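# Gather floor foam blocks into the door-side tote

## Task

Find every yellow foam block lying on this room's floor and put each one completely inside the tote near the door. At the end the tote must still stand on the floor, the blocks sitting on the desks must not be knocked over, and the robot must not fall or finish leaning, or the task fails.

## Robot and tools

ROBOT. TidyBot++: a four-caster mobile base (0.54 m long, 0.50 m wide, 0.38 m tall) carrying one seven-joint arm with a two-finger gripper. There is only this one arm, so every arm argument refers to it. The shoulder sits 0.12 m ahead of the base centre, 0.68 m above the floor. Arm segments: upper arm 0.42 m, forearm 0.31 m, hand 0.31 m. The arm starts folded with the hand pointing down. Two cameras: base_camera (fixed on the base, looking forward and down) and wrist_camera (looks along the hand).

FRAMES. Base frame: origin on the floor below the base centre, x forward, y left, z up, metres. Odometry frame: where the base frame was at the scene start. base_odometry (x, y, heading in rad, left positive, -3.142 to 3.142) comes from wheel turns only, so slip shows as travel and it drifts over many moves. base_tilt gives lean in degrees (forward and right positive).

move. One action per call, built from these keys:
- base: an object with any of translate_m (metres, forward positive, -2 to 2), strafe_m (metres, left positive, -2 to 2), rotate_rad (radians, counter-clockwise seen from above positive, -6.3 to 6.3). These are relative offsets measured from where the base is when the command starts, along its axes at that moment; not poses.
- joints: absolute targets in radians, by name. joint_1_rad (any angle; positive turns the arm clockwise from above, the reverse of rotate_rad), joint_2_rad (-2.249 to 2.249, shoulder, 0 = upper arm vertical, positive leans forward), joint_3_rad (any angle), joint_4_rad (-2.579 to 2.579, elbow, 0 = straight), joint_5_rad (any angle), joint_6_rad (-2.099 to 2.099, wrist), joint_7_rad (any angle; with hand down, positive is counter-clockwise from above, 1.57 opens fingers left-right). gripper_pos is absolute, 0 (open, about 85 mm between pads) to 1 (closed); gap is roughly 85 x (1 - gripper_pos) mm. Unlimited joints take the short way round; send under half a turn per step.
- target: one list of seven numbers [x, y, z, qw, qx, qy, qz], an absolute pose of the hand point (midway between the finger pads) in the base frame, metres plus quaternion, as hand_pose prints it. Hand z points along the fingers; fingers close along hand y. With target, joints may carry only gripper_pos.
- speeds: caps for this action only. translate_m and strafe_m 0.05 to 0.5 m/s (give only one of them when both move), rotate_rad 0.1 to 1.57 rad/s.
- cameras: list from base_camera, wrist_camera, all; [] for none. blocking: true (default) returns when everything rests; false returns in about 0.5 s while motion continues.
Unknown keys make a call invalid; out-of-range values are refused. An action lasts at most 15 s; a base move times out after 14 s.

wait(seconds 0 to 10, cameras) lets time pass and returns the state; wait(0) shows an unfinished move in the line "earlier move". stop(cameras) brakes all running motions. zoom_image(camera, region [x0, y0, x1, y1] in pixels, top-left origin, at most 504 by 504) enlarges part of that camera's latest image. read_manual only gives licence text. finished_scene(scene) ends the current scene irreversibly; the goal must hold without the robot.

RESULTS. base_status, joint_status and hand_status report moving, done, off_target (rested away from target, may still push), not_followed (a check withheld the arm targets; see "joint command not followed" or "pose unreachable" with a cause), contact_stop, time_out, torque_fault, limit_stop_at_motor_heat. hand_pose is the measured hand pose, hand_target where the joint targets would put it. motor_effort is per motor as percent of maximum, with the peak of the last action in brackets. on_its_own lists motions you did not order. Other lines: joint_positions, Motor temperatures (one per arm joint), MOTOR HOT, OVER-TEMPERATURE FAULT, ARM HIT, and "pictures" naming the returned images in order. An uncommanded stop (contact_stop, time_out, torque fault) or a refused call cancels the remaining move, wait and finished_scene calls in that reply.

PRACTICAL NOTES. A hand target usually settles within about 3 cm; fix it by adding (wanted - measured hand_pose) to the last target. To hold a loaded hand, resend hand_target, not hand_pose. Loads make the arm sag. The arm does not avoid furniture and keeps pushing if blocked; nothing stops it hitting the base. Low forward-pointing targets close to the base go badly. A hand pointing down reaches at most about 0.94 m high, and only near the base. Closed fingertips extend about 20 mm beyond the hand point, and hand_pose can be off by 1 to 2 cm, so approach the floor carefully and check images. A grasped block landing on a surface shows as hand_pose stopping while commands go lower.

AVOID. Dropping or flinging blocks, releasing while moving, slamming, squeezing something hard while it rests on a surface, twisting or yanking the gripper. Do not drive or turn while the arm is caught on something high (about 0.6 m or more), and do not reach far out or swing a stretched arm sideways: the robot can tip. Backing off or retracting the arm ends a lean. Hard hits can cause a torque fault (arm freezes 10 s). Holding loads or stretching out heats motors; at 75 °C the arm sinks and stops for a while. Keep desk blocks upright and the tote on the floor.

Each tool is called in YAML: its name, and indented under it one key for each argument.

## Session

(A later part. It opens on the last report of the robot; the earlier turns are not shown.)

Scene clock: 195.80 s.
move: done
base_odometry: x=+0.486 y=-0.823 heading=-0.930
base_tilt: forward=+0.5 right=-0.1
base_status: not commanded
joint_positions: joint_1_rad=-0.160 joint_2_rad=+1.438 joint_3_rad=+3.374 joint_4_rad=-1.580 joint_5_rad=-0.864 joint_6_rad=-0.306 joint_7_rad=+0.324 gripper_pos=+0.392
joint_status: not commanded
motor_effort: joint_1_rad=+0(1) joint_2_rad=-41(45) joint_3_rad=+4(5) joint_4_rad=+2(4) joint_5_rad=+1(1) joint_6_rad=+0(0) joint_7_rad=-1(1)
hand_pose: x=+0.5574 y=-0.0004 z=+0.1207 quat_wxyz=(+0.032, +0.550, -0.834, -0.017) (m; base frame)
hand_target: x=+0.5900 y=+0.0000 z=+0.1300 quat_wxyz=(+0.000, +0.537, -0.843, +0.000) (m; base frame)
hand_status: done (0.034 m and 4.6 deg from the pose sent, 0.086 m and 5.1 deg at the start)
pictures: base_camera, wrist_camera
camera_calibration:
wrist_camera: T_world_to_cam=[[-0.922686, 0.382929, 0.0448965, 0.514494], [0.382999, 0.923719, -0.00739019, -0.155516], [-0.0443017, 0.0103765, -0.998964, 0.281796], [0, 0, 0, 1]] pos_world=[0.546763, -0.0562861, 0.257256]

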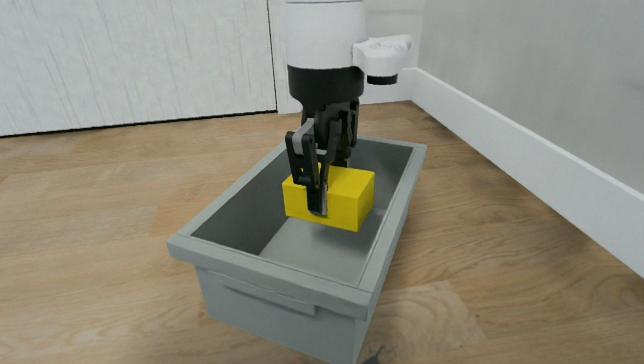

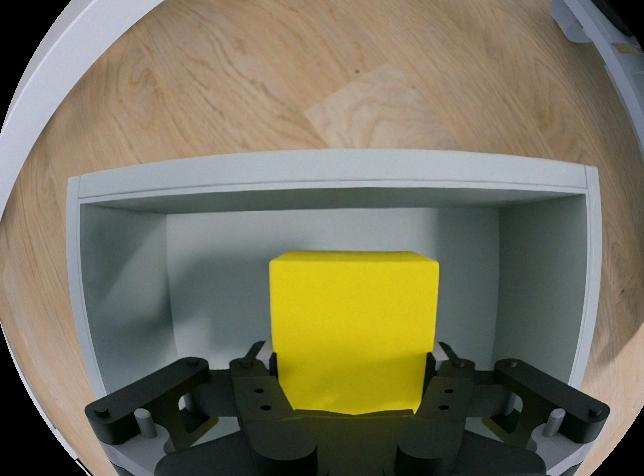

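Inside. Lower, release, raise.

move:
  target: [0.595, 0.0, 0.07, 0, 0.537, -0.843, 0]
  cameras: ["all"]

Scene clock: 202.07 s.
move: done
base_odometry: x=+0.486 y=-0.823 heading=-0.930
base_tilt: forward=+0.4 right=-0.1
base_status: not commanded
joint_positions: joint_1_rad=-0.151 joint_2_rad=+1.577 joint_3_rad=+3.366 joint_4_rad=-1.437 joint_5_rad=-0.865 joint_6_rad=-0.297 joint_7_rad=+0.324 gripper_pos=+0.392
joint_status: not commanded
motor_effort: joint_1_rad=+0(1) joint_2_rad=-42(45) joint_3_rad=+4(4) joint_4_rad=+2(3) joint_5_rad=+0(1) joint_6_rad=+0(1) joint_7_rad=-1(1)
hand_pose: x=+0.5642 y=-0.0013 z=+0.0617 quat_wxyz=(+0.030, +0.560, -0.828, -0.015) (m; base frame)
hand_target: x=+0.5950 y=+0.0000 z=+0.0700 quat_wxyz=(+0.000, +0.537, -0.843, +0.000) (m; base frame)
hand_status: done (0.032 m and 5.0 deg from the pose sent, 0.063 m and 4.6 deg at the start)
pictures: base_camera, wrist_camera
camera_calibration:
wrist_camera: T_world_to_cam=[[-0.931953, 0.360446, 0.039284, 0.529285], [0.360496, 0.932741, -0.00603107, -0.145045], [-0.0388157, 0.00854106, -0.99921, 0.220003], [0, 0, 0, 1]] pos_world=[0.554096, -0.0573675, 0.198162]

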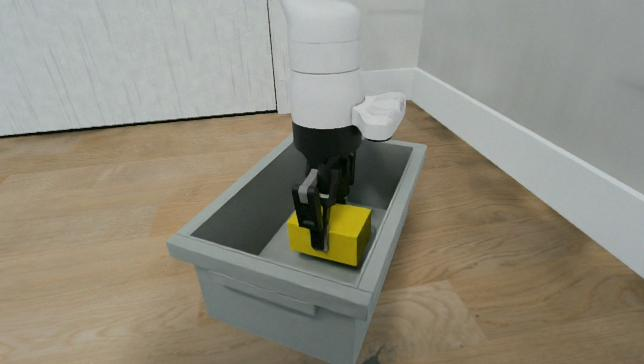

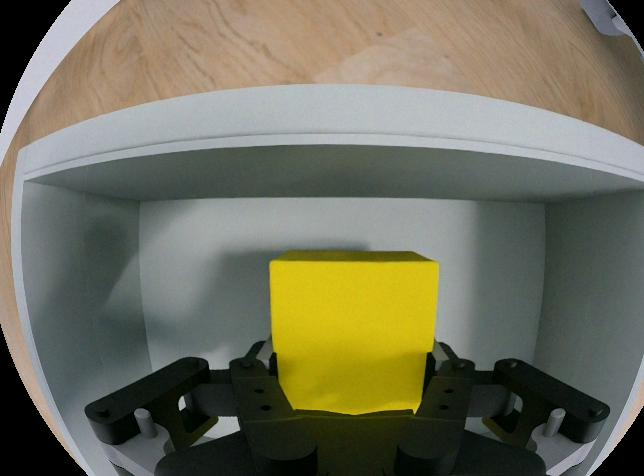

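move:
  target: [0.597, 0.0, 0.051, 0, 0.537, -0.843, 0]

move:
  joints: {"gripper_pos": 0.15}

move:
  target: [0.585, 0.0, 0.2, 0, 0.537, -0.843, 0]

move:
  target: [0.5, 0.0, 0.42, 0, 1, 0, 0]
  cameras: ["all"]

Scene clock: 209.83 s.
move: done
base_odometry: x=+0.486 y=-0.823 heading=-0.930
base_tilt: forward=+0.5 right=-0.1
base_status: not commanded
joint_positions: joint_1_rad=-0.150 joint_2_rad=+1.614 joint_3_rad=+3.366 joint_4_rad=-1.381 joint_5_rad=-0.865 joint_6_rad=-0.297 joint_7_rad=+0.324 gripper_pos=+0.392
joint_status: not commanded
motor_effort: joint_1_rad=-1(1) joint_2_rad=-42(44) joint_3_rad=+4(4) joint_4_rad=+2(3) joint_5_rad=+0(1) joint_6_rad=+0(0) joint_7_rad=-1(1)
hand_pose: x=+0.5752 y=+0.0002 z=+0.0466 quat_wxyz=(+0.022, +0.565, -0.825, -0.011) (m; base frame)
hand_target: x=+0.5970 y=+0.0000 z=+0.0510 quat_wxyz=(+0.000, +0.537, -0.843, +0.000) (m; base frame)
hand_status: done (0.022 m and 4.8 deg from the pose sent, 0.035 m and 5.0 deg at the start)
camera_calibration:
wrist_camera: T_world_to_cam=[[-0.936327, 0.350309, 0.0239691, 0.542901], [0.350478, 0.936566, 0.0031207, -0.145134], [-0.0213554, 0.0113226, -0.999708, 0.195385], [0, 0, 0, 1]] pos_world=[0.563372, -0.0564681, 0.182768]

Scene clock: 210.60 s.
move: done
base_odometry: x=+0.486 y=-0.823 heading=-0.930
base_tilt: forward=+0.5 right=-0.1
base_status: not commanded
joint_positions: joint_1_rad=-0.150 joint_2_rad=+1.614 joint_3_rad=+3.366 joint_4_rad=-1.381 joint_5_rad=-0.865 joint_6_rad=-0.297 joint_7_rad=+0.324 gripper_pos=+0.150
joint_status: all done
motor_effort: joint_1_rad=+0(1) joint_2_rad=-42(42) joint_3_rad=+3(4) joint_4_rad=+2(3) joint_5_rad=+0(0) joint_6_rad=+0(0) joint_7_rad=-1(1)
hand_pose: x=+0.5752 y=+0.0002 z=+0.0466 quat_wxyz=(+0.022, +0.565, -0.825, -0.011) (m; base frame)
hand_target: x=+0.5970 y=+0.0000 z=+0.0510 quat_wxyz=(+0.000, +0.537, -0.843, +0.000) (m; base frame)
hand_status: not commanded
camera_calibration:
wrist_camera: T_world_to_cam=[[-0.936327, 0.350309, 0.0239691, 0.542901], [0.350478, 0.936566, 0.0031207, -0.145134], [-0.0213554, 0.0113226, -0.999708, 0.195385], [0, 0, 0, 1]] pos_world=[0.563372, -0.0564681, 0.182768]

Scene clock: 212.13 s.
move: done
base_odometry: x=+0.486 y=-0.823 heading=-0.930
base_tilt: forward=+0.5 right=-0.1
base_status: not commanded
joint_positions: joint_1_rad=-0.152 joint_2_rad=+1.275 joint_3_rad=+3.384 joint_4_rad=-1.673 joint_5_rad=-0.865 joint_6_rad=-0.297 joint_7_rad=+0.324 gripper_pos=+0.150
joint_status: not commanded
motor_effort: joint_1_rad=+0(1) joint_2_rad=-41(45) joint_3_rad=+4(4) joint_4_rad=+3(4) joint_5_rad=+0(0) joint_6_rad=+0(0) joint_7_rad=-1(1)
hand_pose: x=+0.5887 y=-0.0057 z=+0.1907 quat_wxyz=(-0.001, +0.537, -0.843, +0.005) (m; base frame)
hand_target: x=+0.5850 y=+0.0000 z=+0.2000 quat_wxyz=(+0.000, +0.537, -0.843, +0.000) (m; base frame)
hand_status: done (0.012 m and 0.6 deg from the pose sent, 0.154 m and 4.8 deg at the start)
camera_calibration:
wrist_camera: T_world_to_cam=[[-0.910879, 0.411679, -0.0286378, 0.549546], [0.411109, 0.911275, 0.0238058, -0.184652], [0.0358973, 0.00991098, -0.999306, 0.306078], [0, 0, 0, 1]] pos_world=[0.565494, -0.0610011, 0.326]

Scene clock: 214.43 s.
move: done
base_odometry: x=+0.486 y=-0.823 heading=-0.930
base_tilt: forward=+0.5 right=-0.1
base_status: not commanded
joint_positions: joint_1_rad=-0.020 joint_2_rad=+0.666 joint_3_rad=+3.167 joint_4_rad=-2.060 joint_5_rad=-0.067 joint_6_rad=-0.384 joint_7_rad=+1.505 gripper_pos=+0.150
joint_status: not commanded
motor_effort: joint_1_rad=-1(1) joint_2_rad=-32(43) joint_3_rad=+0(4) joint_4_rad=+8(8) joint_5_rad=+0(0) joint_6_rad=+1(1) joint_7_rad=-1(1)
hand_pose: x=+0.5160 y=+0.0051 z=+0.4137 quat_wxyz=(-0.006, +0.998, -0.064, +0.016) (m; base frame)
hand_target: x=+0.5000 y=+0.0000 z=+0.4200 quat_wxyz=(+0.000, +1.000, +0.000, +0.000) (m; base frame)
hand_status: done (0.018 m and 7.5 deg from the pose sent, 0.246 m and 115.0 deg at the start)
pictures: base_camera, wrist_camera
camera_calibration:
wrist_camera: T_world_to_cam=[[-0.113981, -0.992944, -0.0327313, 0.0829032], [-0.993456, 0.114157, -0.0035705, 0.570272], [0.00728183, 0.0321102, -0.999458, 0.546095], [0, 0, 0, 1]] pos_world=[0.572013, -0.000317758, 0.550549]

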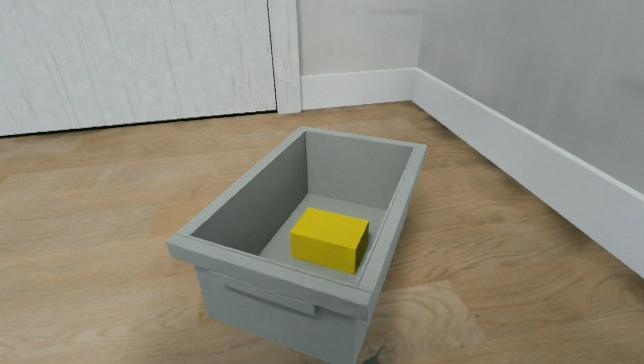

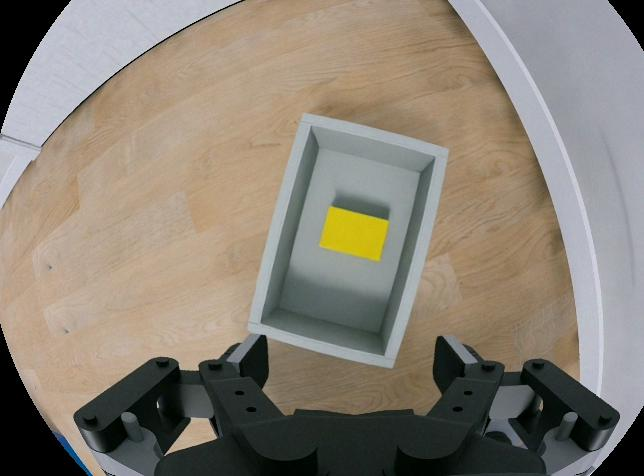

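move:
  joints: {"joint_1_rad": 0, "joint_2_rad": -0.331, "joint_3_rad": 3.105, "joint_4_rad": -2.544, "joint_5_rad": 0.026, "joint_6_rad": -0.913, "joint_7_rad": 1.594, "gripper_pos": 0}
  base: {"translate_m": -0.15}

move:
  base: {"rotate_rad": 1.2}
  cameras: ["all"]

move:
  base: {"translate_m": 1.5}
  cameras: ["all"]

move:
  base: {"rotate_rad": 1.03}
  cameras: ["all"]

Scene clock: 235.93 s.
move: done
base_odometry: x=+0.396 y=-0.703 heading=-0.930
base_tilt: forward=+0.4 right=-0.1
base_status: done
joint_positions: joint_1_rad=-0.016 joint_2_rad=-0.320 joint_3_rad=+3.123 joint_4_rad=-2.530 joint_5_rad=-0.029 joint_6_rad=-0.874 joint_7_rad=+1.517 gripper_pos=+0.000
joint_status: all done
motor_effort: joint_1_rad=-1(3) joint_2_rad=-3(35) joint_3_rad=+1(2) joint_4_rad=+15(16) joint_5_rad=+0(1) joint_6_rad=+1(2) joint_7_rad=-1(2)
hand_pose: x=+0.2564 y=+0.0124 z=+0.5829 quat_wxyz=(-0.010, +0.999, -0.019, +0.029) (m; base frame)
hand_target: x=+0.2386 y=-0.0021 z=+0.5801 quat_wxyz=(+0.016, +0.999, +0.037, +0.008) (m; base frame)
hand_status: not commanded
camera_calibration:
wrist_camera: T_world_to_cam=[[-0.0239917, -0.998939, -0.0393024, 0.0469628], [-0.999242, 0.025168, -0.0297129, 0.329961], [0.0306705, 0.0385597, -0.998785, 0.71041], [0, 0, 0, 1]] pos_world=[0.309049, 0.0112153, 0.721197]

Scene clock: 237.97 s.
move: done
base_odometry: x=+0.396 y=-0.703 heading=+0.269
base_tilt: forward=+0.4 right=-0.1
base_status: done
joint_positions: joint_1_rad=-0.016 joint_2_rad=-0.320 joint_3_rad=+3.120 joint_4_rad=-2.530 joint_5_rad=-0.026 joint_6_rad=-0.877 joint_7_rad=+1.517 gripper_pos=+0.000
joint_status: not commanded
motor_effort: joint_1_rad=-1(2) joint_2_rad=-3(3) joint_3_rad=+1(2) joint_4_rad=+14(15) joint_5_rad=+0(1) joint_6_rad=+1(1) joint_7_rad=-1(1)
hand_pose: x=+0.2555 y=+0.0118 z=+0.5828 quat_wxyz=(-0.008, +0.999, -0.017, +0.027) (m; base frame)
hand_target: x=+0.2386 y=-0.0021 z=+0.5801 quat_wxyz=(+0.016, +0.999, +0.037, +0.008) (m; base frame)
hand_status: not commanded
pictures: base_camera, wrist_camera
camera_calibration:
wrist_camera: T_world_to_cam=[[-0.0194358, -0.999182, -0.0354532, 0.0429798], [-0.999419, 0.0204089, -0.0272935, 0.327716], [0.0279947, 0.0349022, -0.998999, 0.711233], [0, 0, 0, 1]] pos_world=[0.30845, 0.0114328, 0.720989]

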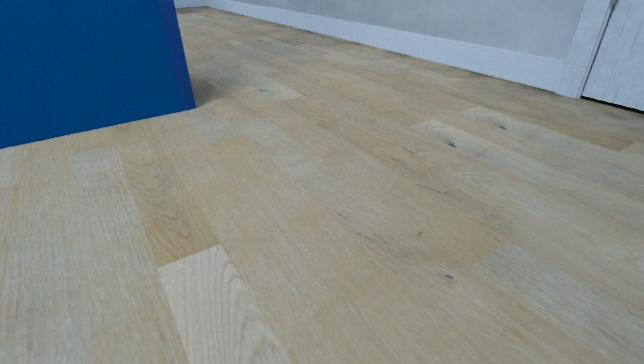

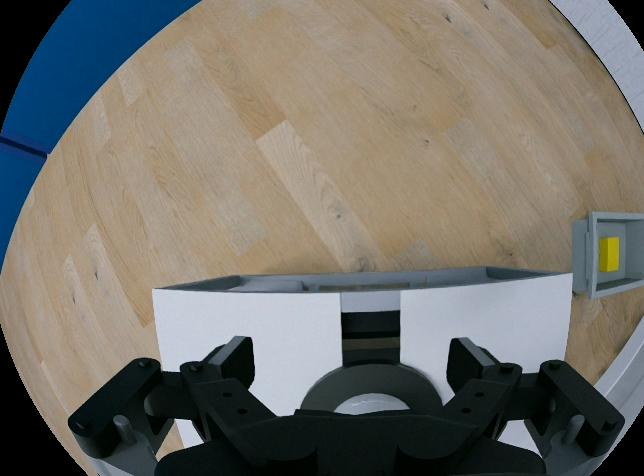

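Scene clock: 242.23 s.
move: done
base_odometry: x=+1.843 y=-0.304 heading=+0.270
base_tilt: forward=+0.4 right=-0.1
base_status: done
joint_positions: joint_1_rad=-0.016 joint_2_rad=-0.325 joint_3_rad=+3.120 joint_4_rad=-2.534 joint_5_rad=-0.026 joint_6_rad=-0.881 joint_7_rad=+1.517 gripper_pos=+0.000
joint_status: not commanded
motor_effort: joint_1_rad=-1(1) joint_2_rad=-2(4) joint_3_rad=+1(1) joint_4_rad=+14(16) joint_5_rad=+0(1) joint_6_rad=+1(2) joint_7_rad=-1(1)
hand_pose: x=+0.2529 y=+0.0117 z=+0.5824 quat_wxyz=(-0.008, +1.000, -0.016, +0.026) (m; base frame)
hand_target: x=+0.2386 y=-0.0021 z=+0.5801 quat_wxyz=(+0.016, +0.999, +0.037, +0.008) (m; base frame)
hand_status: not commanded
pictures: base_camera, wrist_camera
camera_calibration:
wrist_camera: T_world_to_cam=[[-0.0193501, -0.999193, -0.0351886, 0.0425999], [-0.9995, 0.0202119, -0.0243033, 0.323384], [0.024995, 0.0347007, -0.999085, 0.711677], [0, 0, 0, 1]] pos_world=[0.306258, 0.0113336, 0.720384]

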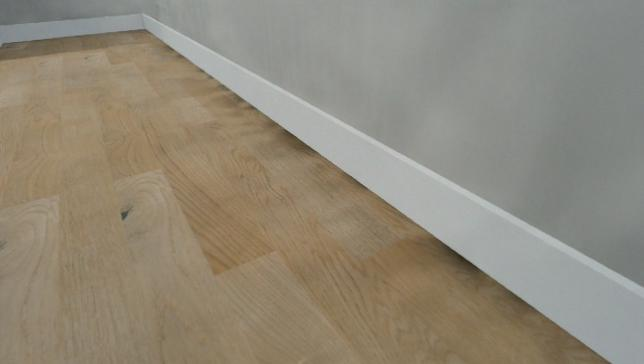

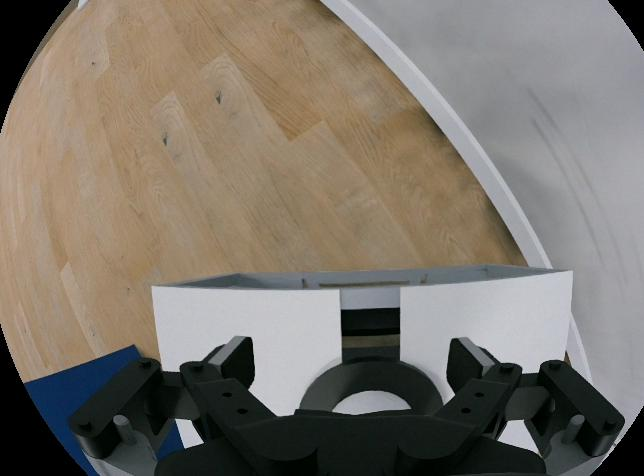

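Scene clock: 244.13 s.
move: done
base_odometry: x=+1.843 y=-0.304 heading=+1.299
base_tilt: forward=+0.4 right=-0.1
base_status: done
joint_positions: joint_1_rad=-0.015 joint_2_rad=-0.325 joint_3_rad=+3.118 joint_4_rad=-2.534 joint_5_rad=-0.024 joint_6_rad=-0.881 joint_7_rad=+1.517 gripper_pos=+0.000
joint_status: not commanded
motor_effort: joint_1_rad=+0(2) joint_2_rad=-2(3) joint_3_rad=+1(2) joint_4_rad=+14(15) joint_5_rad=+0(1) joint_6_rad=+1(1) joint_7_rad=-1(1)
hand_pose: x=+0.2529 y=+0.0115 z=+0.5824 quat_wxyz=(-0.007, +1.000, -0.016, +0.026) (m; base frame)
hand_target: x=+0.2386 y=-0.0021 z=+0.5801 quat_wxyz=(+0.016, +0.999, +0.037, +0.008) (m; base frame)
hand_status: not commanded
pictures: base_camera, wrist_camera
camera_calibration:
wrist_camera: T_world_to_cam=[[-0.0178, -0.999269, -0.0338286, 0.0411523], [-0.999531, 0.018627, -0.0242901, 0.3234], [0.0249025, 0.0333804, -0.999132, 0.711753], [0, 0, 0, 1]] pos_world=[0.306256, 0.0113397, 0.720383]

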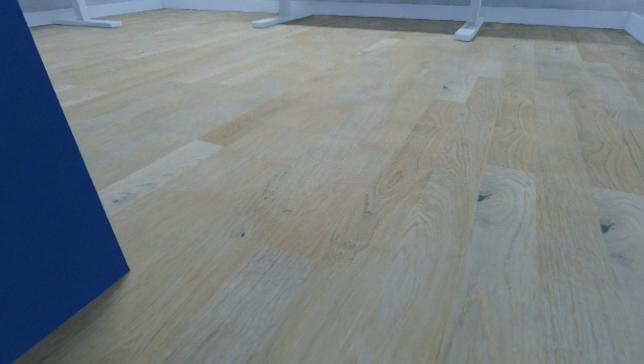

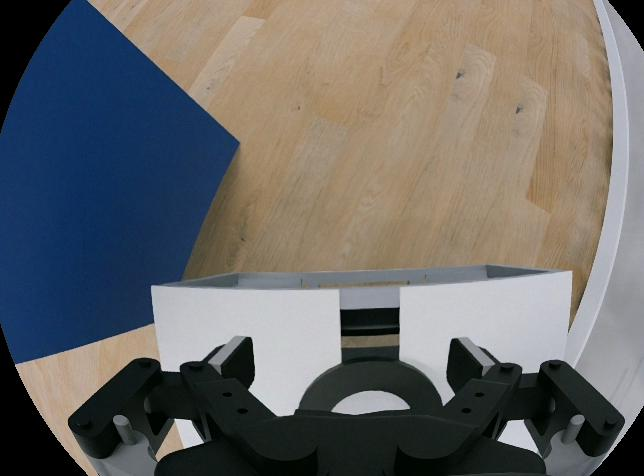

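move:
  base: {"strafe_m": -0.13}

move:
  base: {"translate_m": 1.2}
  cameras: ["all"]

move:
  base: {"rotate_rad": 1.0}
  cameras: ["all"]

move:
  base: {"rotate_rad": 1.0}
  cameras: ["all"]

Scene clock: 258.23 s.
move: done
base_odometry: x=+1.968 y=-0.339 heading=+1.300
base_tilt: forward=+0.4 right=-0.1
base_status: done
joint_positions: joint_1_rad=-0.015 joint_2_rad=-0.325 joint_3_rad=+3.117 joint_4_rad=-2.534 joint_5_rad=-0.021 joint_6_rad=-0.881 joint_7_rad=+1.517 gripper_pos=+0.000
joint_status: not commanded
motor_effort: joint_1_rad=-1(2) joint_2_rad=-2(3) joint_3_rad=+1(2) joint_4_rad=+15(15) joint_5_rad=+0(1) joint_6_rad=+1(1) joint_7_rad=-1(1)
hand_pose: x=+0.2529 y=+0.0108 z=+0.5824 quat_wxyz=(-0.006, +1.000, -0.014, +0.026) (m; base frame)
hand_target: x=+0.2386 y=-0.0021 z=+0.5801 quat_wxyz=(+0.016, +0.999, +0.037, +0.008) (m; base frame)
hand_status: not commanded
camera_calibration:
wrist_camera: T_world_to_cam=[[-0.0150936, -0.999404, -0.03103, 0.0382206], [-0.999576, 0.0158551, -0.0244413, 0.323552], [0.0249187, 0.0306479, -0.99922, 0.711841], [0, 0, 0, 1]] pos_world=[0.306253, 0.0112514, 0.72038]

Scene clock: 261.90 s.
move: done
base_odometry: x=+2.289 y=+0.817 heading=+1.300
base_tilt: forward=+0.4 right=-0.1
base_status: done
joint_positions: joint_1_rad=-0.015 joint_2_rad=-0.327 joint_3_rad=+3.117 joint_4_rad=-2.535 joint_5_rad=-0.021 joint_6_rad=-0.882 joint_7_rad=+1.517 gripper_pos=+0.000
joint_status: not commanded
motor_effort: joint_1_rad=-1(2) joint_2_rad=-2(4) joint_3_rad=+1(1) joint_4_rad=+15(16) joint_5_rad=+0(0) joint_6_rad=+1(2) joint_7_rad=-1(1)
hand_pose: x=+0.2520 y=+0.0108 z=+0.5823 quat_wxyz=(-0.006, +1.000, -0.014, +0.026) (m; base frame)
hand_target: x=+0.2386 y=-0.0021 z=+0.5801 quat_wxyz=(+0.016, +0.999, +0.037, +0.008) (m; base frame)
hand_status: not commanded
pictures: base_camera, wrist_camera
camera_calibration:
wrist_camera: T_world_to_cam=[[-0.015113, -0.999407, -0.0309233, 0.0380348], [-0.999588, 0.0158566, -0.023943, 0.322397], [0.0244192, 0.0305487, -0.999235, 0.711928], [0, 0, 0, 1]] pos_world=[0.305454, 0.0111517, 0.720279]

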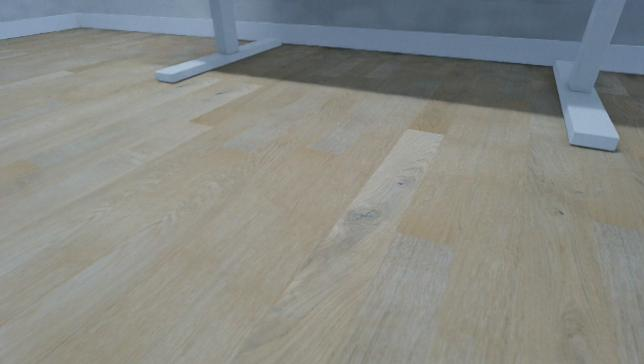

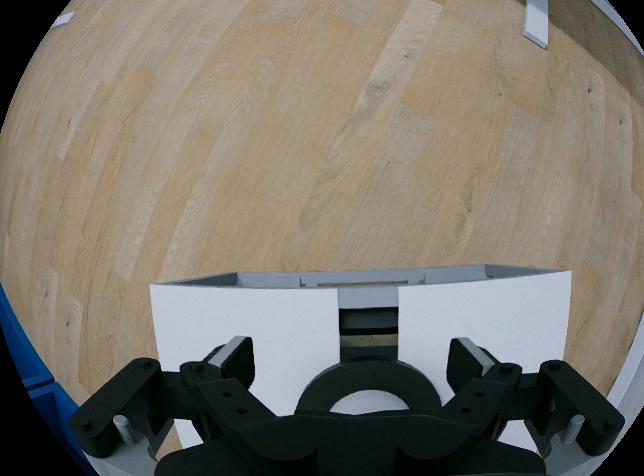

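Scene clock: 263.80 s.
move: done
base_odometry: x=+2.289 y=+0.817 heading=+2.299
base_tilt: forward=+0.4 right=-0.1
base_status: done
joint_positions: joint_1_rad=-0.015 joint_2_rad=-0.327 joint_3_rad=+3.117 joint_4_rad=-2.535 joint_5_rad=-0.021 joint_6_rad=-0.882 joint_7_rad=+1.517 gripper_pos=+0.000
joint_status: not commanded
motor_effort: joint_1_rad=+0(2) joint_2_rad=-2(3) joint_3_rad=+1(2) joint_4_rad=+14(15) joint_5_rad=+0(1) joint_6_rad=+1(1) joint_7_rad=+0(1)
hand_pose: x=+0.2520 y=+0.0107 z=+0.5823 quat_wxyz=(-0.005, +1.000, -0.014, +0.026) (m; base frame)
hand_target: x=+0.2386 y=-0.0021 z=+0.5801 quat_wxyz=(+0.016, +0.999, +0.037, +0.008) (m; base frame)
hand_status: not commanded
pictures: base_camera, wrist_camera
camera_calibration:
wrist_camera: T_world_to_cam=[[-0.0148315, -0.999427, -0.0304137, 0.0375837], [-0.999592, 0.0155631, -0.0239619, 0.322415], [0.0244215, 0.0300458, -0.99925, 0.711943], [0, 0, 0, 1]] pos_world=[0.305454, 0.0111535, 0.720278]

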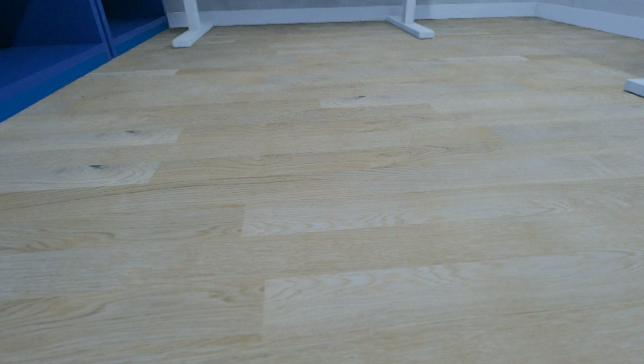

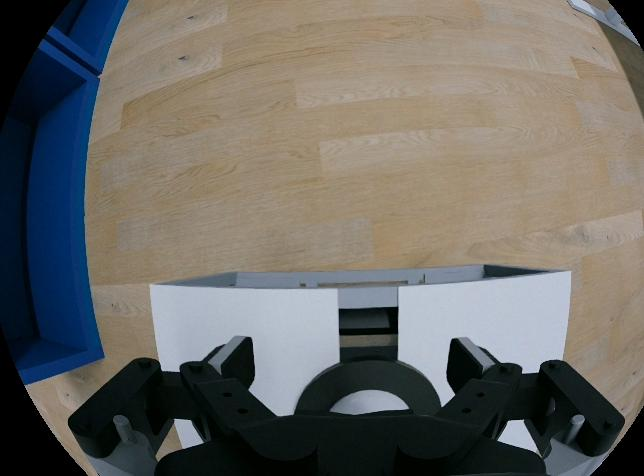

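Scene clock: 265.70 s.
move: done
base_odometry: x=+2.289 y=+0.817 heading=-2.985
base_tilt: forward=+0.4 right=-0.1
base_status: done
joint_positions: joint_1_rad=-0.015 joint_2_rad=-0.327 joint_3_rad=+3.117 joint_4_rad=-2.535 joint_5_rad=-0.021 joint_6_rad=-0.882 joint_7_rad=+1.517 gripper_pos=+0.000
joint_status: not commanded
motor_effort: joint_1_rad=+0(2) joint_2_rad=-2(3) joint_3_rad=+1(2) joint_4_rad=+14(15) joint_5_rad=+0(1) joint_6_rad=+1(1) joint_7_rad=-1(1)
hand_pose: x=+0.2520 y=+0.0106 z=+0.5823 quat_wxyz=(-0.005, +1.000, -0.014, +0.026) (m; base frame)
hand_target: x=+0.2386 y=-0.0021 z=+0.5801 quat_wxyz=(+0.016, +0.999, +0.037, +0.008) (m; base frame)
hand_status: not commanded
pictures: base_camera, wrist_camera
camera_calibration:
wrist_camera: T_world_to_cam=[[-0.0147352, -0.999432, -0.0303103, 0.0374803], [-0.999593, 0.0154644, -0.0239671, 0.32242], [0.0244222, 0.0299448, -0.999253, 0.711946], [0, 0, 0, 1]] pos_world=[0.305454, 0.0111539, 0.720278]

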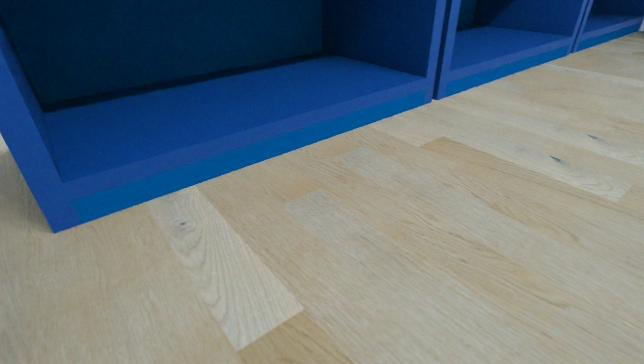

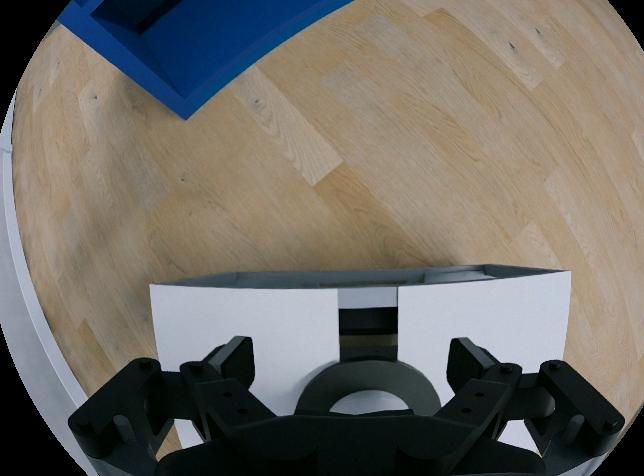

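move:
  base: {"rotate_rad": -2.75}
  cameras: ["all"]

move:
  base: {"rotate_rad": 2.35}

move:
  base: {"translate_m": 1.4}
  cameras: ["all"]

move:
  base: {"rotate_rad": -1.0}
  cameras: ["all"]

move:
  base: {"rotate_rad": 2.1}
  cameras: ["all"]

Scene clock: 285.27 s.
move: done
base_odometry: x=+2.289 y=+0.817 heading=+0.549
base_tilt: forward=+0.4 right=-0.1
base_status: done
joint_positions: joint_1_rad=-0.014 joint_2_rad=-0.327 joint_3_rad=+3.116 joint_4_rad=-2.535 joint_5_rad=-0.020 joint_6_rad=-0.882 joint_7_rad=+1.517 gripper_pos=+0.000
joint_status: not commanded
motor_effort: joint_1_rad=-1(2) joint_2_rad=-2(3) joint_3_rad=+1(2) joint_4_rad=+14(15) joint_5_rad=+0(1) joint_6_rad=+1(1) joint_7_rad=-1(1)
hand_pose: x=+0.2520 y=+0.0105 z=+0.5823 quat_wxyz=(-0.005, +1.000, -0.014, +0.026) (m; base frame)
hand_target: x=+0.2386 y=-0.0021 z=+0.5801 quat_wxyz=(+0.016, +0.999, +0.037, +0.008) (m; base frame)
hand_status: not commanded
pictures: base_camera, wrist_camera
camera_calibration:
wrist_camera: T_world_to_cam=[[-0.0143538, -0.999453, -0.0297971, 0.0369963], [-0.999599, 0.015071, -0.0239892, 0.322442], [0.0244251, 0.0294408, -0.999268, 0.711961], [0, 0, 0, 1]] pos_world=[0.305453, 0.0111559, 0.720277]

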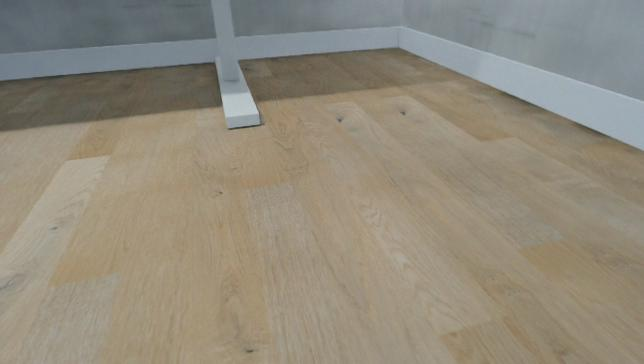

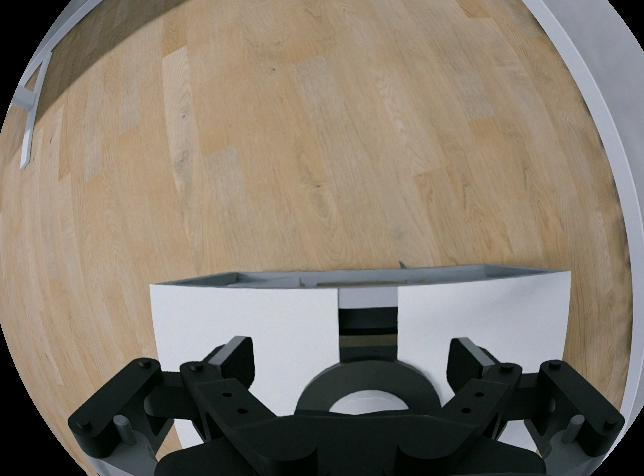

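Scene clock: 288.23 s.
move: done
base_odometry: x=+2.289 y=+0.817 heading=+2.898
base_tilt: forward=+0.4 right=-0.1
base_status: done
joint_positions: joint_1_rad=-0.014 joint_2_rad=-0.327 joint_3_rad=+3.116 joint_4_rad=-2.535 joint_5_rad=-0.020 joint_6_rad=-0.882 joint_7_rad=+1.517 gripper_pos=+0.000
joint_status: not commanded
motor_effort: joint_1_rad=+0(1) joint_2_rad=-2(3) joint_3_rad=+1(2) joint_4_rad=+15(15) joint_5_rad=+0(1) joint_6_rad=+1(1) joint_7_rad=-1(1)
hand_pose: x=+0.2520 y=+0.0103 z=+0.5823 quat_wxyz=(-0.005, +1.000, -0.014, +0.026) (m; base frame)
hand_target: x=+0.2386 y=-0.0021 z=+0.5801 quat_wxyz=(+0.016, +0.999, +0.037, +0.008) (m; base frame)
hand_status: not commanded
camera_calibration:
wrist_camera: T_world_to_cam=[[-0.0146641, -0.99946, -0.0294083, 0.0366118], [-0.999594, 0.0153718, -0.0239847, 0.322437], [0.0244238, 0.0290446, -0.99928, 0.71198], [0, 0, 0, 1]] pos_world=[0.305454, 0.0109564, 0.720277]

Scene clock: 295.37 s.
move: time_out
base_odometry: x=+1.386 y=+1.042 heading=+2.911
base_tilt: forward=+0.5 right=-0.1
base_status: translate_m time_out (by the wheels' count: +0.930 of +1.400)
joint_positions: joint_1_rad=-0.010 joint_2_rad=-0.327 joint_3_rad=+3.115 joint_4_rad=-2.540 joint_5_rad=-0.016 joint_6_rad=-0.892 joint_7_rad=+1.518 gripper_pos=+0.000
joint_status: not commanded
motor_effort: joint_1_rad=-1(3) joint_2_rad=-2(20) joint_3_rad=+1(3) joint_4_rad=+14(20) joint_5_rad=+0(1) joint_6_rad=+1(5) joint_7_rad=+0(1)
hand_pose: x=+0.2463 y=+0.0089 z=+0.5807 quat_wxyz=(-0.003, +1.000, -0.014, +0.018) (m; base frame)
hand_target: x=+0.2386 y=-0.0021 z=+0.5801 quat_wxyz=(+0.016, +0.999, +0.037, +0.008) (m; base frame)
hand_status: not commanded
pictures: base_camera, wrist_camera
camera_calibration:
wrist_camera: T_world_to_cam=[[-0.0147847, -0.999566, -0.025474, 0.0328108], [-0.999847, 0.0150167, -0.0089386, 0.308013], [0.00931726, 0.0253379, -0.999636, 0.71452], [0, 0, 0, 1]] pos_world=[0.301794, 0.0100668, 0.717849]

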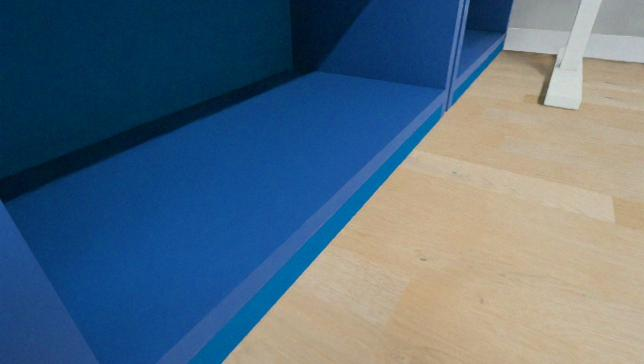

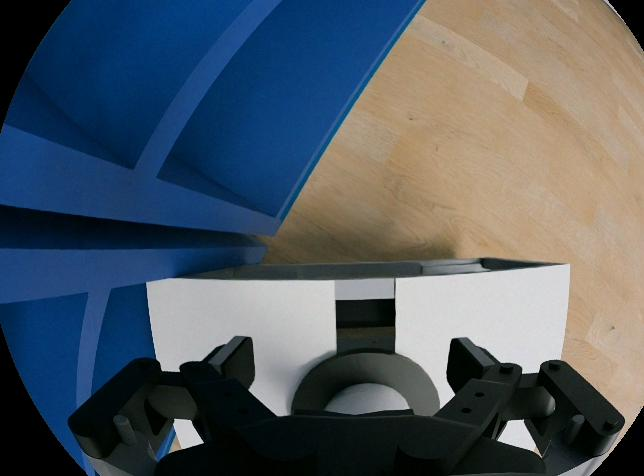

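not run: a stop that you did not command came earlier in this reply.

not run: a stop that you did not command came earlier in this reply.

move:
  base: {"strafe_m": -0.35, "translate_m": -0.15}

move:
  base: {"rotate_rad": -0.54}
  cameras: ["all"]

Scene clock: 305.17 s.
move: done
base_odometry: x=+1.612 y=+1.348 heading=+2.911
base_tilt: forward=+0.4 right=-0.1
base_status: done
joint_positions: joint_1_rad=-0.010 joint_2_rad=-0.328 joint_3_rad=+3.115 joint_4_rad=-2.540 joint_5_rad=-0.016 joint_6_rad=-0.892 joint_7_rad=+1.518 gripper_pos=+0.000
joint_status: not commanded
motor_effort: joint_1_rad=-1(1) joint_2_rad=-2(3) joint_3_rad=+1(2) joint_4_rad=+15(16) joint_5_rad=+0(1) joint_6_rad=+1(1) joint_7_rad=-1(1)
hand_pose: x=+0.2463 y=+0.0088 z=+0.5807 quat_wxyz=(-0.003, +1.000, -0.014, +0.018) (m; base frame)
hand_target: x=+0.2386 y=-0.0021 z=+0.5801 quat_wxyz=(+0.016, +0.999, +0.037, +0.008) (m; base frame)
hand_status: not commanded
camera_calibration:
wrist_camera: T_world_to_cam=[[-0.0142884, -0.999584, -0.025067, 0.0323709], [-0.999853, 0.014522, -0.00916023, 0.308178], [0.00952043, 0.0249324, -0.999644, 0.714469], [0, 0, 0, 1]] pos_world=[0.301793, 0.0100687, 0.717849]

Scene clock: 306.63 s.
move: done
base_odometry: x=+1.612 y=+1.348 heading=+2.372
base_tilt: forward=+0.4 right=-0.1
base_status: done
joint_positions: joint_1_rad=-0.010 joint_2_rad=-0.328 joint_3_rad=+3.115 joint_4_rad=-2.540 joint_5_rad=-0.016 joint_6_rad=-0.892 joint_7_rad=+1.518 gripper_pos=+0.000
joint_status: not commanded
motor_effort: joint_1_rad=+0(1) joint_2_rad=-2(3) joint_3_rad=+1(1) joint_4_rad=+14(15) joint_5_rad=+0(0) joint_6_rad=+1(1) joint_7_rad=-1(1)
hand_pose: x=+0.2463 y=+0.0088 z=+0.5807 quat_wxyz=(-0.003, +1.000, -0.014, +0.018) (m; base frame)
hand_target: x=+0.2386 y=-0.0021 z=+0.5801 quat_wxyz=(+0.016, +0.999, +0.037, +0.008) (m; base frame)
hand_status: not commanded
pictures: base_camera, wrist_camera
camera_calibration:
wrist_camera: T_world_to_cam=[[-0.0142884, -0.999584, -0.025067, 0.0323709], [-0.999853, 0.014522, -0.00916023, 0.308178], [0.00952043, 0.0249324, -0.999644, 0.714469], [0, 0, 0, 1]] pos_world=[0.301793, 0.0100687, 0.717849]

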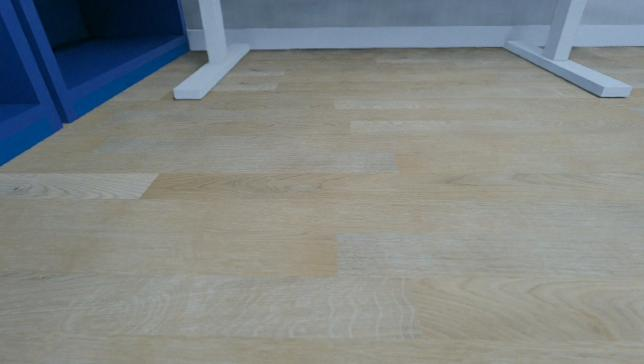

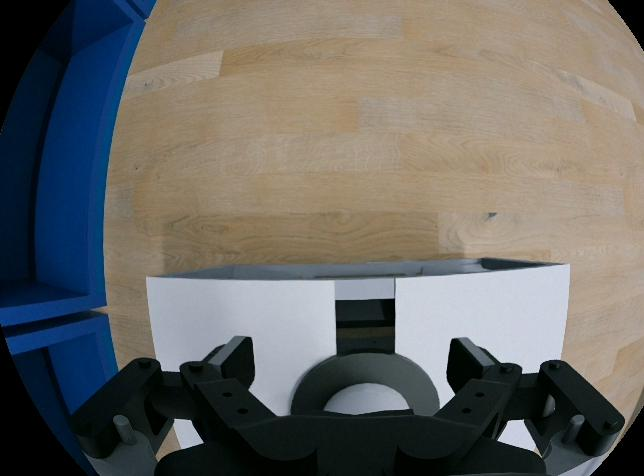

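move:
  base: {"rotate_rad": -0.9}
  cameras: ["base_camera"]

move:
  base: {"rotate_rad": -0.9}
  cameras: ["base_camera"]

move:
  base: {"rotate_rad": 1.8}

move:
  base: {"translate_m": 0.9}
  cameras: ["all"]

move:
  base: {"rotate_rad": 0.7}
  cameras: ["all"]

move:
  base: {"rotate_rad": -1.5}
  cameras: ["base_camera"]

Scene clock: 317.33 s.
move: done
base_odometry: x=+1.612 y=+1.348 heading=+1.474
base_tilt: forward=+0.5 right=-0.1
base_status: done
joint_positions: joint_1_rad=-0.010 joint_2_rad=-0.328 joint_3_rad=+3.115 joint_4_rad=-2.540 joint_5_rad=-0.016 joint_6_rad=-0.892 joint_7_rad=+1.518 gripper_pos=+0.000
joint_status: not commanded
motor_effort: joint_1_rad=+0(1) joint_2_rad=-2(2) joint_3_rad=+1(2) joint_4_rad=+14(15) joint_5_rad=+0(1) joint_6_rad=+1(1) joint_7_rad=+0(1)
hand_pose: x=+0.2463 y=+0.0088 z=+0.5807 quat_wxyz=(-0.003, +1.000, -0.014, +0.018) (m; base frame)
hand_target: x=+0.2386 y=-0.0021 z=+0.5801 quat_wxyz=(+0.016, +0.999, +0.037, +0.008) (m; base frame)
hand_status: not commanded
pictures: base_camera

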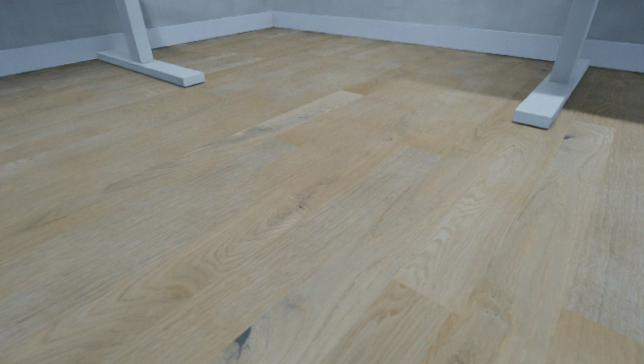

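Scene clock: 319.13 s.
move: done
base_odometry: x=+1.613 y=+1.348 heading=+0.575
base_tilt: forward=+0.5 right=-0.1
base_status: done
joint_positions: joint_1_rad=-0.010 joint_2_rad=-0.328 joint_3_rad=+3.115 joint_4_rad=-2.540 joint_5_rad=-0.016 joint_6_rad=-0.892 joint_7_rad=+1.518 gripper_pos=+0.000
joint_status: not commanded
motor_effort: joint_1_rad=-1(1) joint_2_rad=-2(3) joint_3_rad=+1(2) joint_4_rad=+14(15) joint_5_rad=+0(1) joint_6_rad=+1(1) joint_7_rad=-1(1)
hand_pose: x=+0.2463 y=+0.0088 z=+0.5807 quat_wxyz=(-0.003, +1.000, -0.014, +0.018) (m; base frame)
hand_target: x=+0.2386 y=-0.0021 z=+0.5801 quat_wxyz=(+0.016, +0.999, +0.037, +0.008) (m; base frame)
hand_status: not commanded
pictures: base_camera

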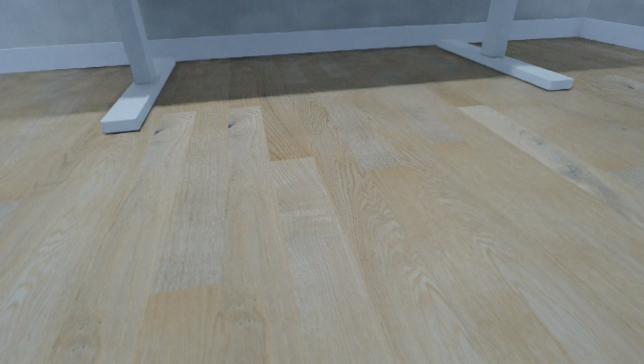

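Scene clock: 321.77 s.
move: done
base_odometry: x=+1.612 y=+1.348 heading=+2.374
base_tilt: forward=+0.4 right=-0.1
base_status: done
joint_positions: joint_1_rad=-0.010 joint_2_rad=-0.328 joint_3_rad=+3.115 joint_4_rad=-2.540 joint_5_rad=-0.016 joint_6_rad=-0.892 joint_7_rad=+1.518 gripper_pos=+0.000
joint_status: not commanded
motor_effort: joint_1_rad=-1(2) joint_2_rad=-2(3) joint_3_rad=+1(2) joint_4_rad=+14(15) joint_5_rad=+0(1) joint_6_rad=+1(1) joint_7_rad=-1(1)
hand_pose: x=+0.2463 y=+0.0088 z=+0.5807 quat_wxyz=(-0.003, +1.000, -0.014, +0.018) (m; base frame)
hand_target: x=+0.2386 y=-0.0021 z=+0.5801 quat_wxyz=(+0.016, +0.999, +0.037, +0.008) (m; base frame)
hand_status: not commanded
camera_calibration:
wrist_camera: T_world_to_cam=[[-0.0142889, -0.999586, -0.0249671, 0.0322996], [-0.999853, 0.0145216, -0.00916173, 0.308179], [0.0095205, 0.0248325, -0.999646, 0.714471], [0, 0, 0, 1]] pos_world=[0.301793, 0.0100689, 0.717849]

Scene clock: 324.47 s.
move: done
base_odometry: x=+0.965 y=+1.973 heading=+2.375
base_tilt: forward=+0.4 right=-0.1
base_status: done
joint_positions: joint_1_rad=-0.010 joint_2_rad=-0.328 joint_3_rad=+3.115 joint_4_rad=-2.541 joint_5_rad=-0.016 joint_6_rad=-0.892 joint_7_rad=+1.518 gripper_pos=+0.000
joint_status: not commanded
motor_effort: joint_1_rad=-1(1) joint_2_rad=-2(4) joint_3_rad=+1(1) joint_4_rad=+14(17) joint_5_rad=+0(1) joint_6_rad=+1(2) joint_7_rad=-1(1)
hand_pose: x=+0.2461 y=+0.0088 z=+0.5807 quat_wxyz=(-0.003, +1.000, -0.014, +0.018) (m; base frame)
hand_target: x=+0.2386 y=-0.0021 z=+0.5801 quat_wxyz=(+0.016, +0.999, +0.037, +0.008) (m; base frame)
hand_status: not commanded
pictures: base_camera, wrist_camera
camera_calibration:
wrist_camera: T_world_to_cam=[[-0.0142914, -0.999586, -0.0249657, 0.0322965], [-0.999853, 0.0145216, -0.00906171, 0.307907], [0.00942051, 0.0248325, -0.999647, 0.714504], [0, 0, 0, 1]] pos_world=[0.301593, 0.0100689, 0.717848]

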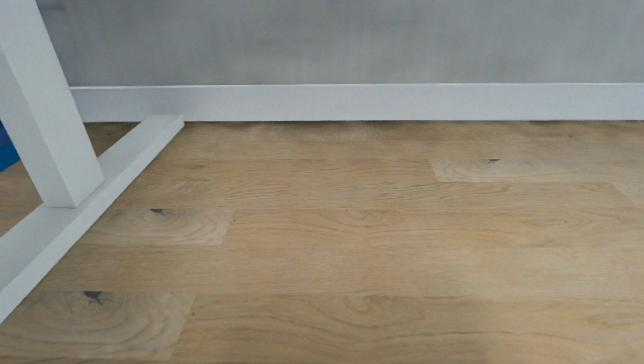

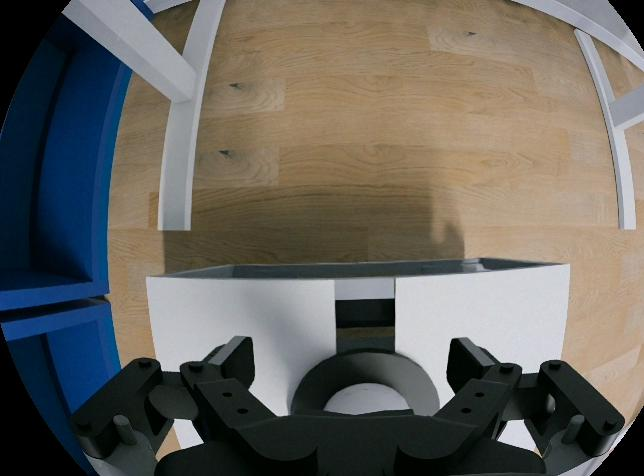

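Scene clock: 326.10 s.
move: done
base_odometry: x=+0.965 y=+1.973 heading=+3.074
base_tilt: forward=+0.4 right=-0.1
base_status: done
joint_positions: joint_1_rad=-0.010 joint_2_rad=-0.328 joint_3_rad=+3.115 joint_4_rad=-2.541 joint_5_rad=-0.016 joint_6_rad=-0.892 joint_7_rad=+1.518 gripper_pos=+0.000
joint_status: not commanded
motor_effort: joint_1_rad=-1(2) joint_2_rad=-2(3) joint_3_rad=+1(2) joint_4_rad=+15(15) joint_5_rad=+0(1) joint_6_rad=+1(1) joint_7_rad=-1(1)
hand_pose: x=+0.2461 y=+0.0088 z=+0.5807 quat_wxyz=(-0.003, +1.000, -0.014, +0.018) (m; base frame)
hand_target: x=+0.2386 y=-0.0021 z=+0.5801 quat_wxyz=(+0.016, +0.999, +0.037, +0.008) (m; base frame)
hand_status: not commanded
pictures: base_camera, wrist_camera
camera_calibration:
wrist_camera: T_world_to_cam=[[-0.0142914, -0.999586, -0.0249657, 0.0322965], [-0.999853, 0.0145216, -0.00906171, 0.307907], [0.00942051, 0.0248325, -0.999647, 0.714504], [0, 0, 0, 1]] pos_world=[0.301593, 0.0100689, 0.717848]

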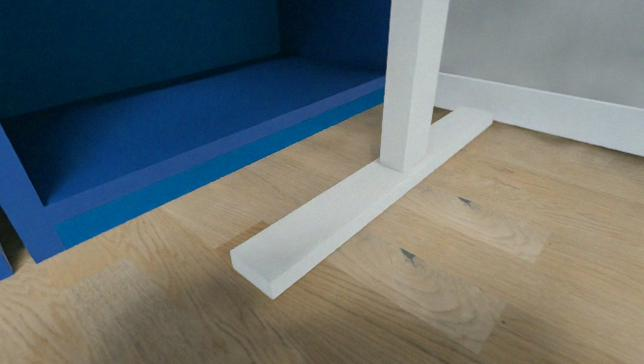

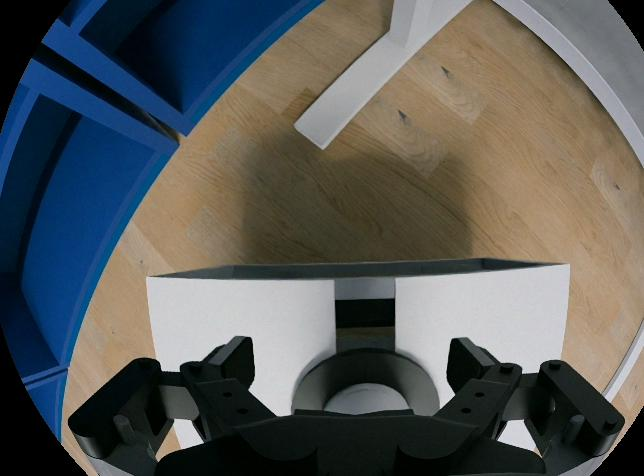

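Scene clock: 328.50 s.
move: done
base_odometry: x=+0.965 y=+1.973 heading=+1.575
base_tilt: forward=+0.4 right=-0.1
base_status: done
joint_positions: joint_1_rad=-0.010 joint_2_rad=-0.328 joint_3_rad=+3.115 joint_4_rad=-2.541 joint_5_rad=-0.016 joint_6_rad=-0.892 joint_7_rad=+1.518 gripper_pos=+0.000
joint_status: not commanded
motor_effort: joint_1_rad=-1(2) joint_2_rad=-2(3) joint_3_rad=+1(2) joint_4_rad=+14(15) joint_5_rad=+0(1) joint_6_rad=+1(1) joint_7_rad=-1(1)
hand_pose: x=+0.2461 y=+0.0088 z=+0.5807 quat_wxyz=(-0.003, +1.000, -0.014, +0.018) (m; base frame)
hand_target: x=+0.2386 y=-0.0021 z=+0.5801 quat_wxyz=(+0.016, +0.999, +0.037, +0.008) (m; base frame)
hand_status: not commanded
pictures: base_camera

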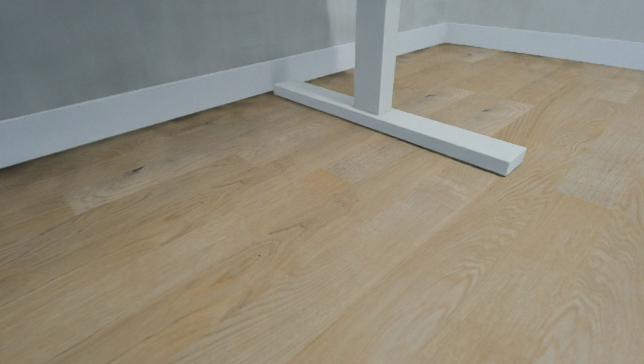

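finished_scene:
  scene: 2

The scene is finished: the task was done.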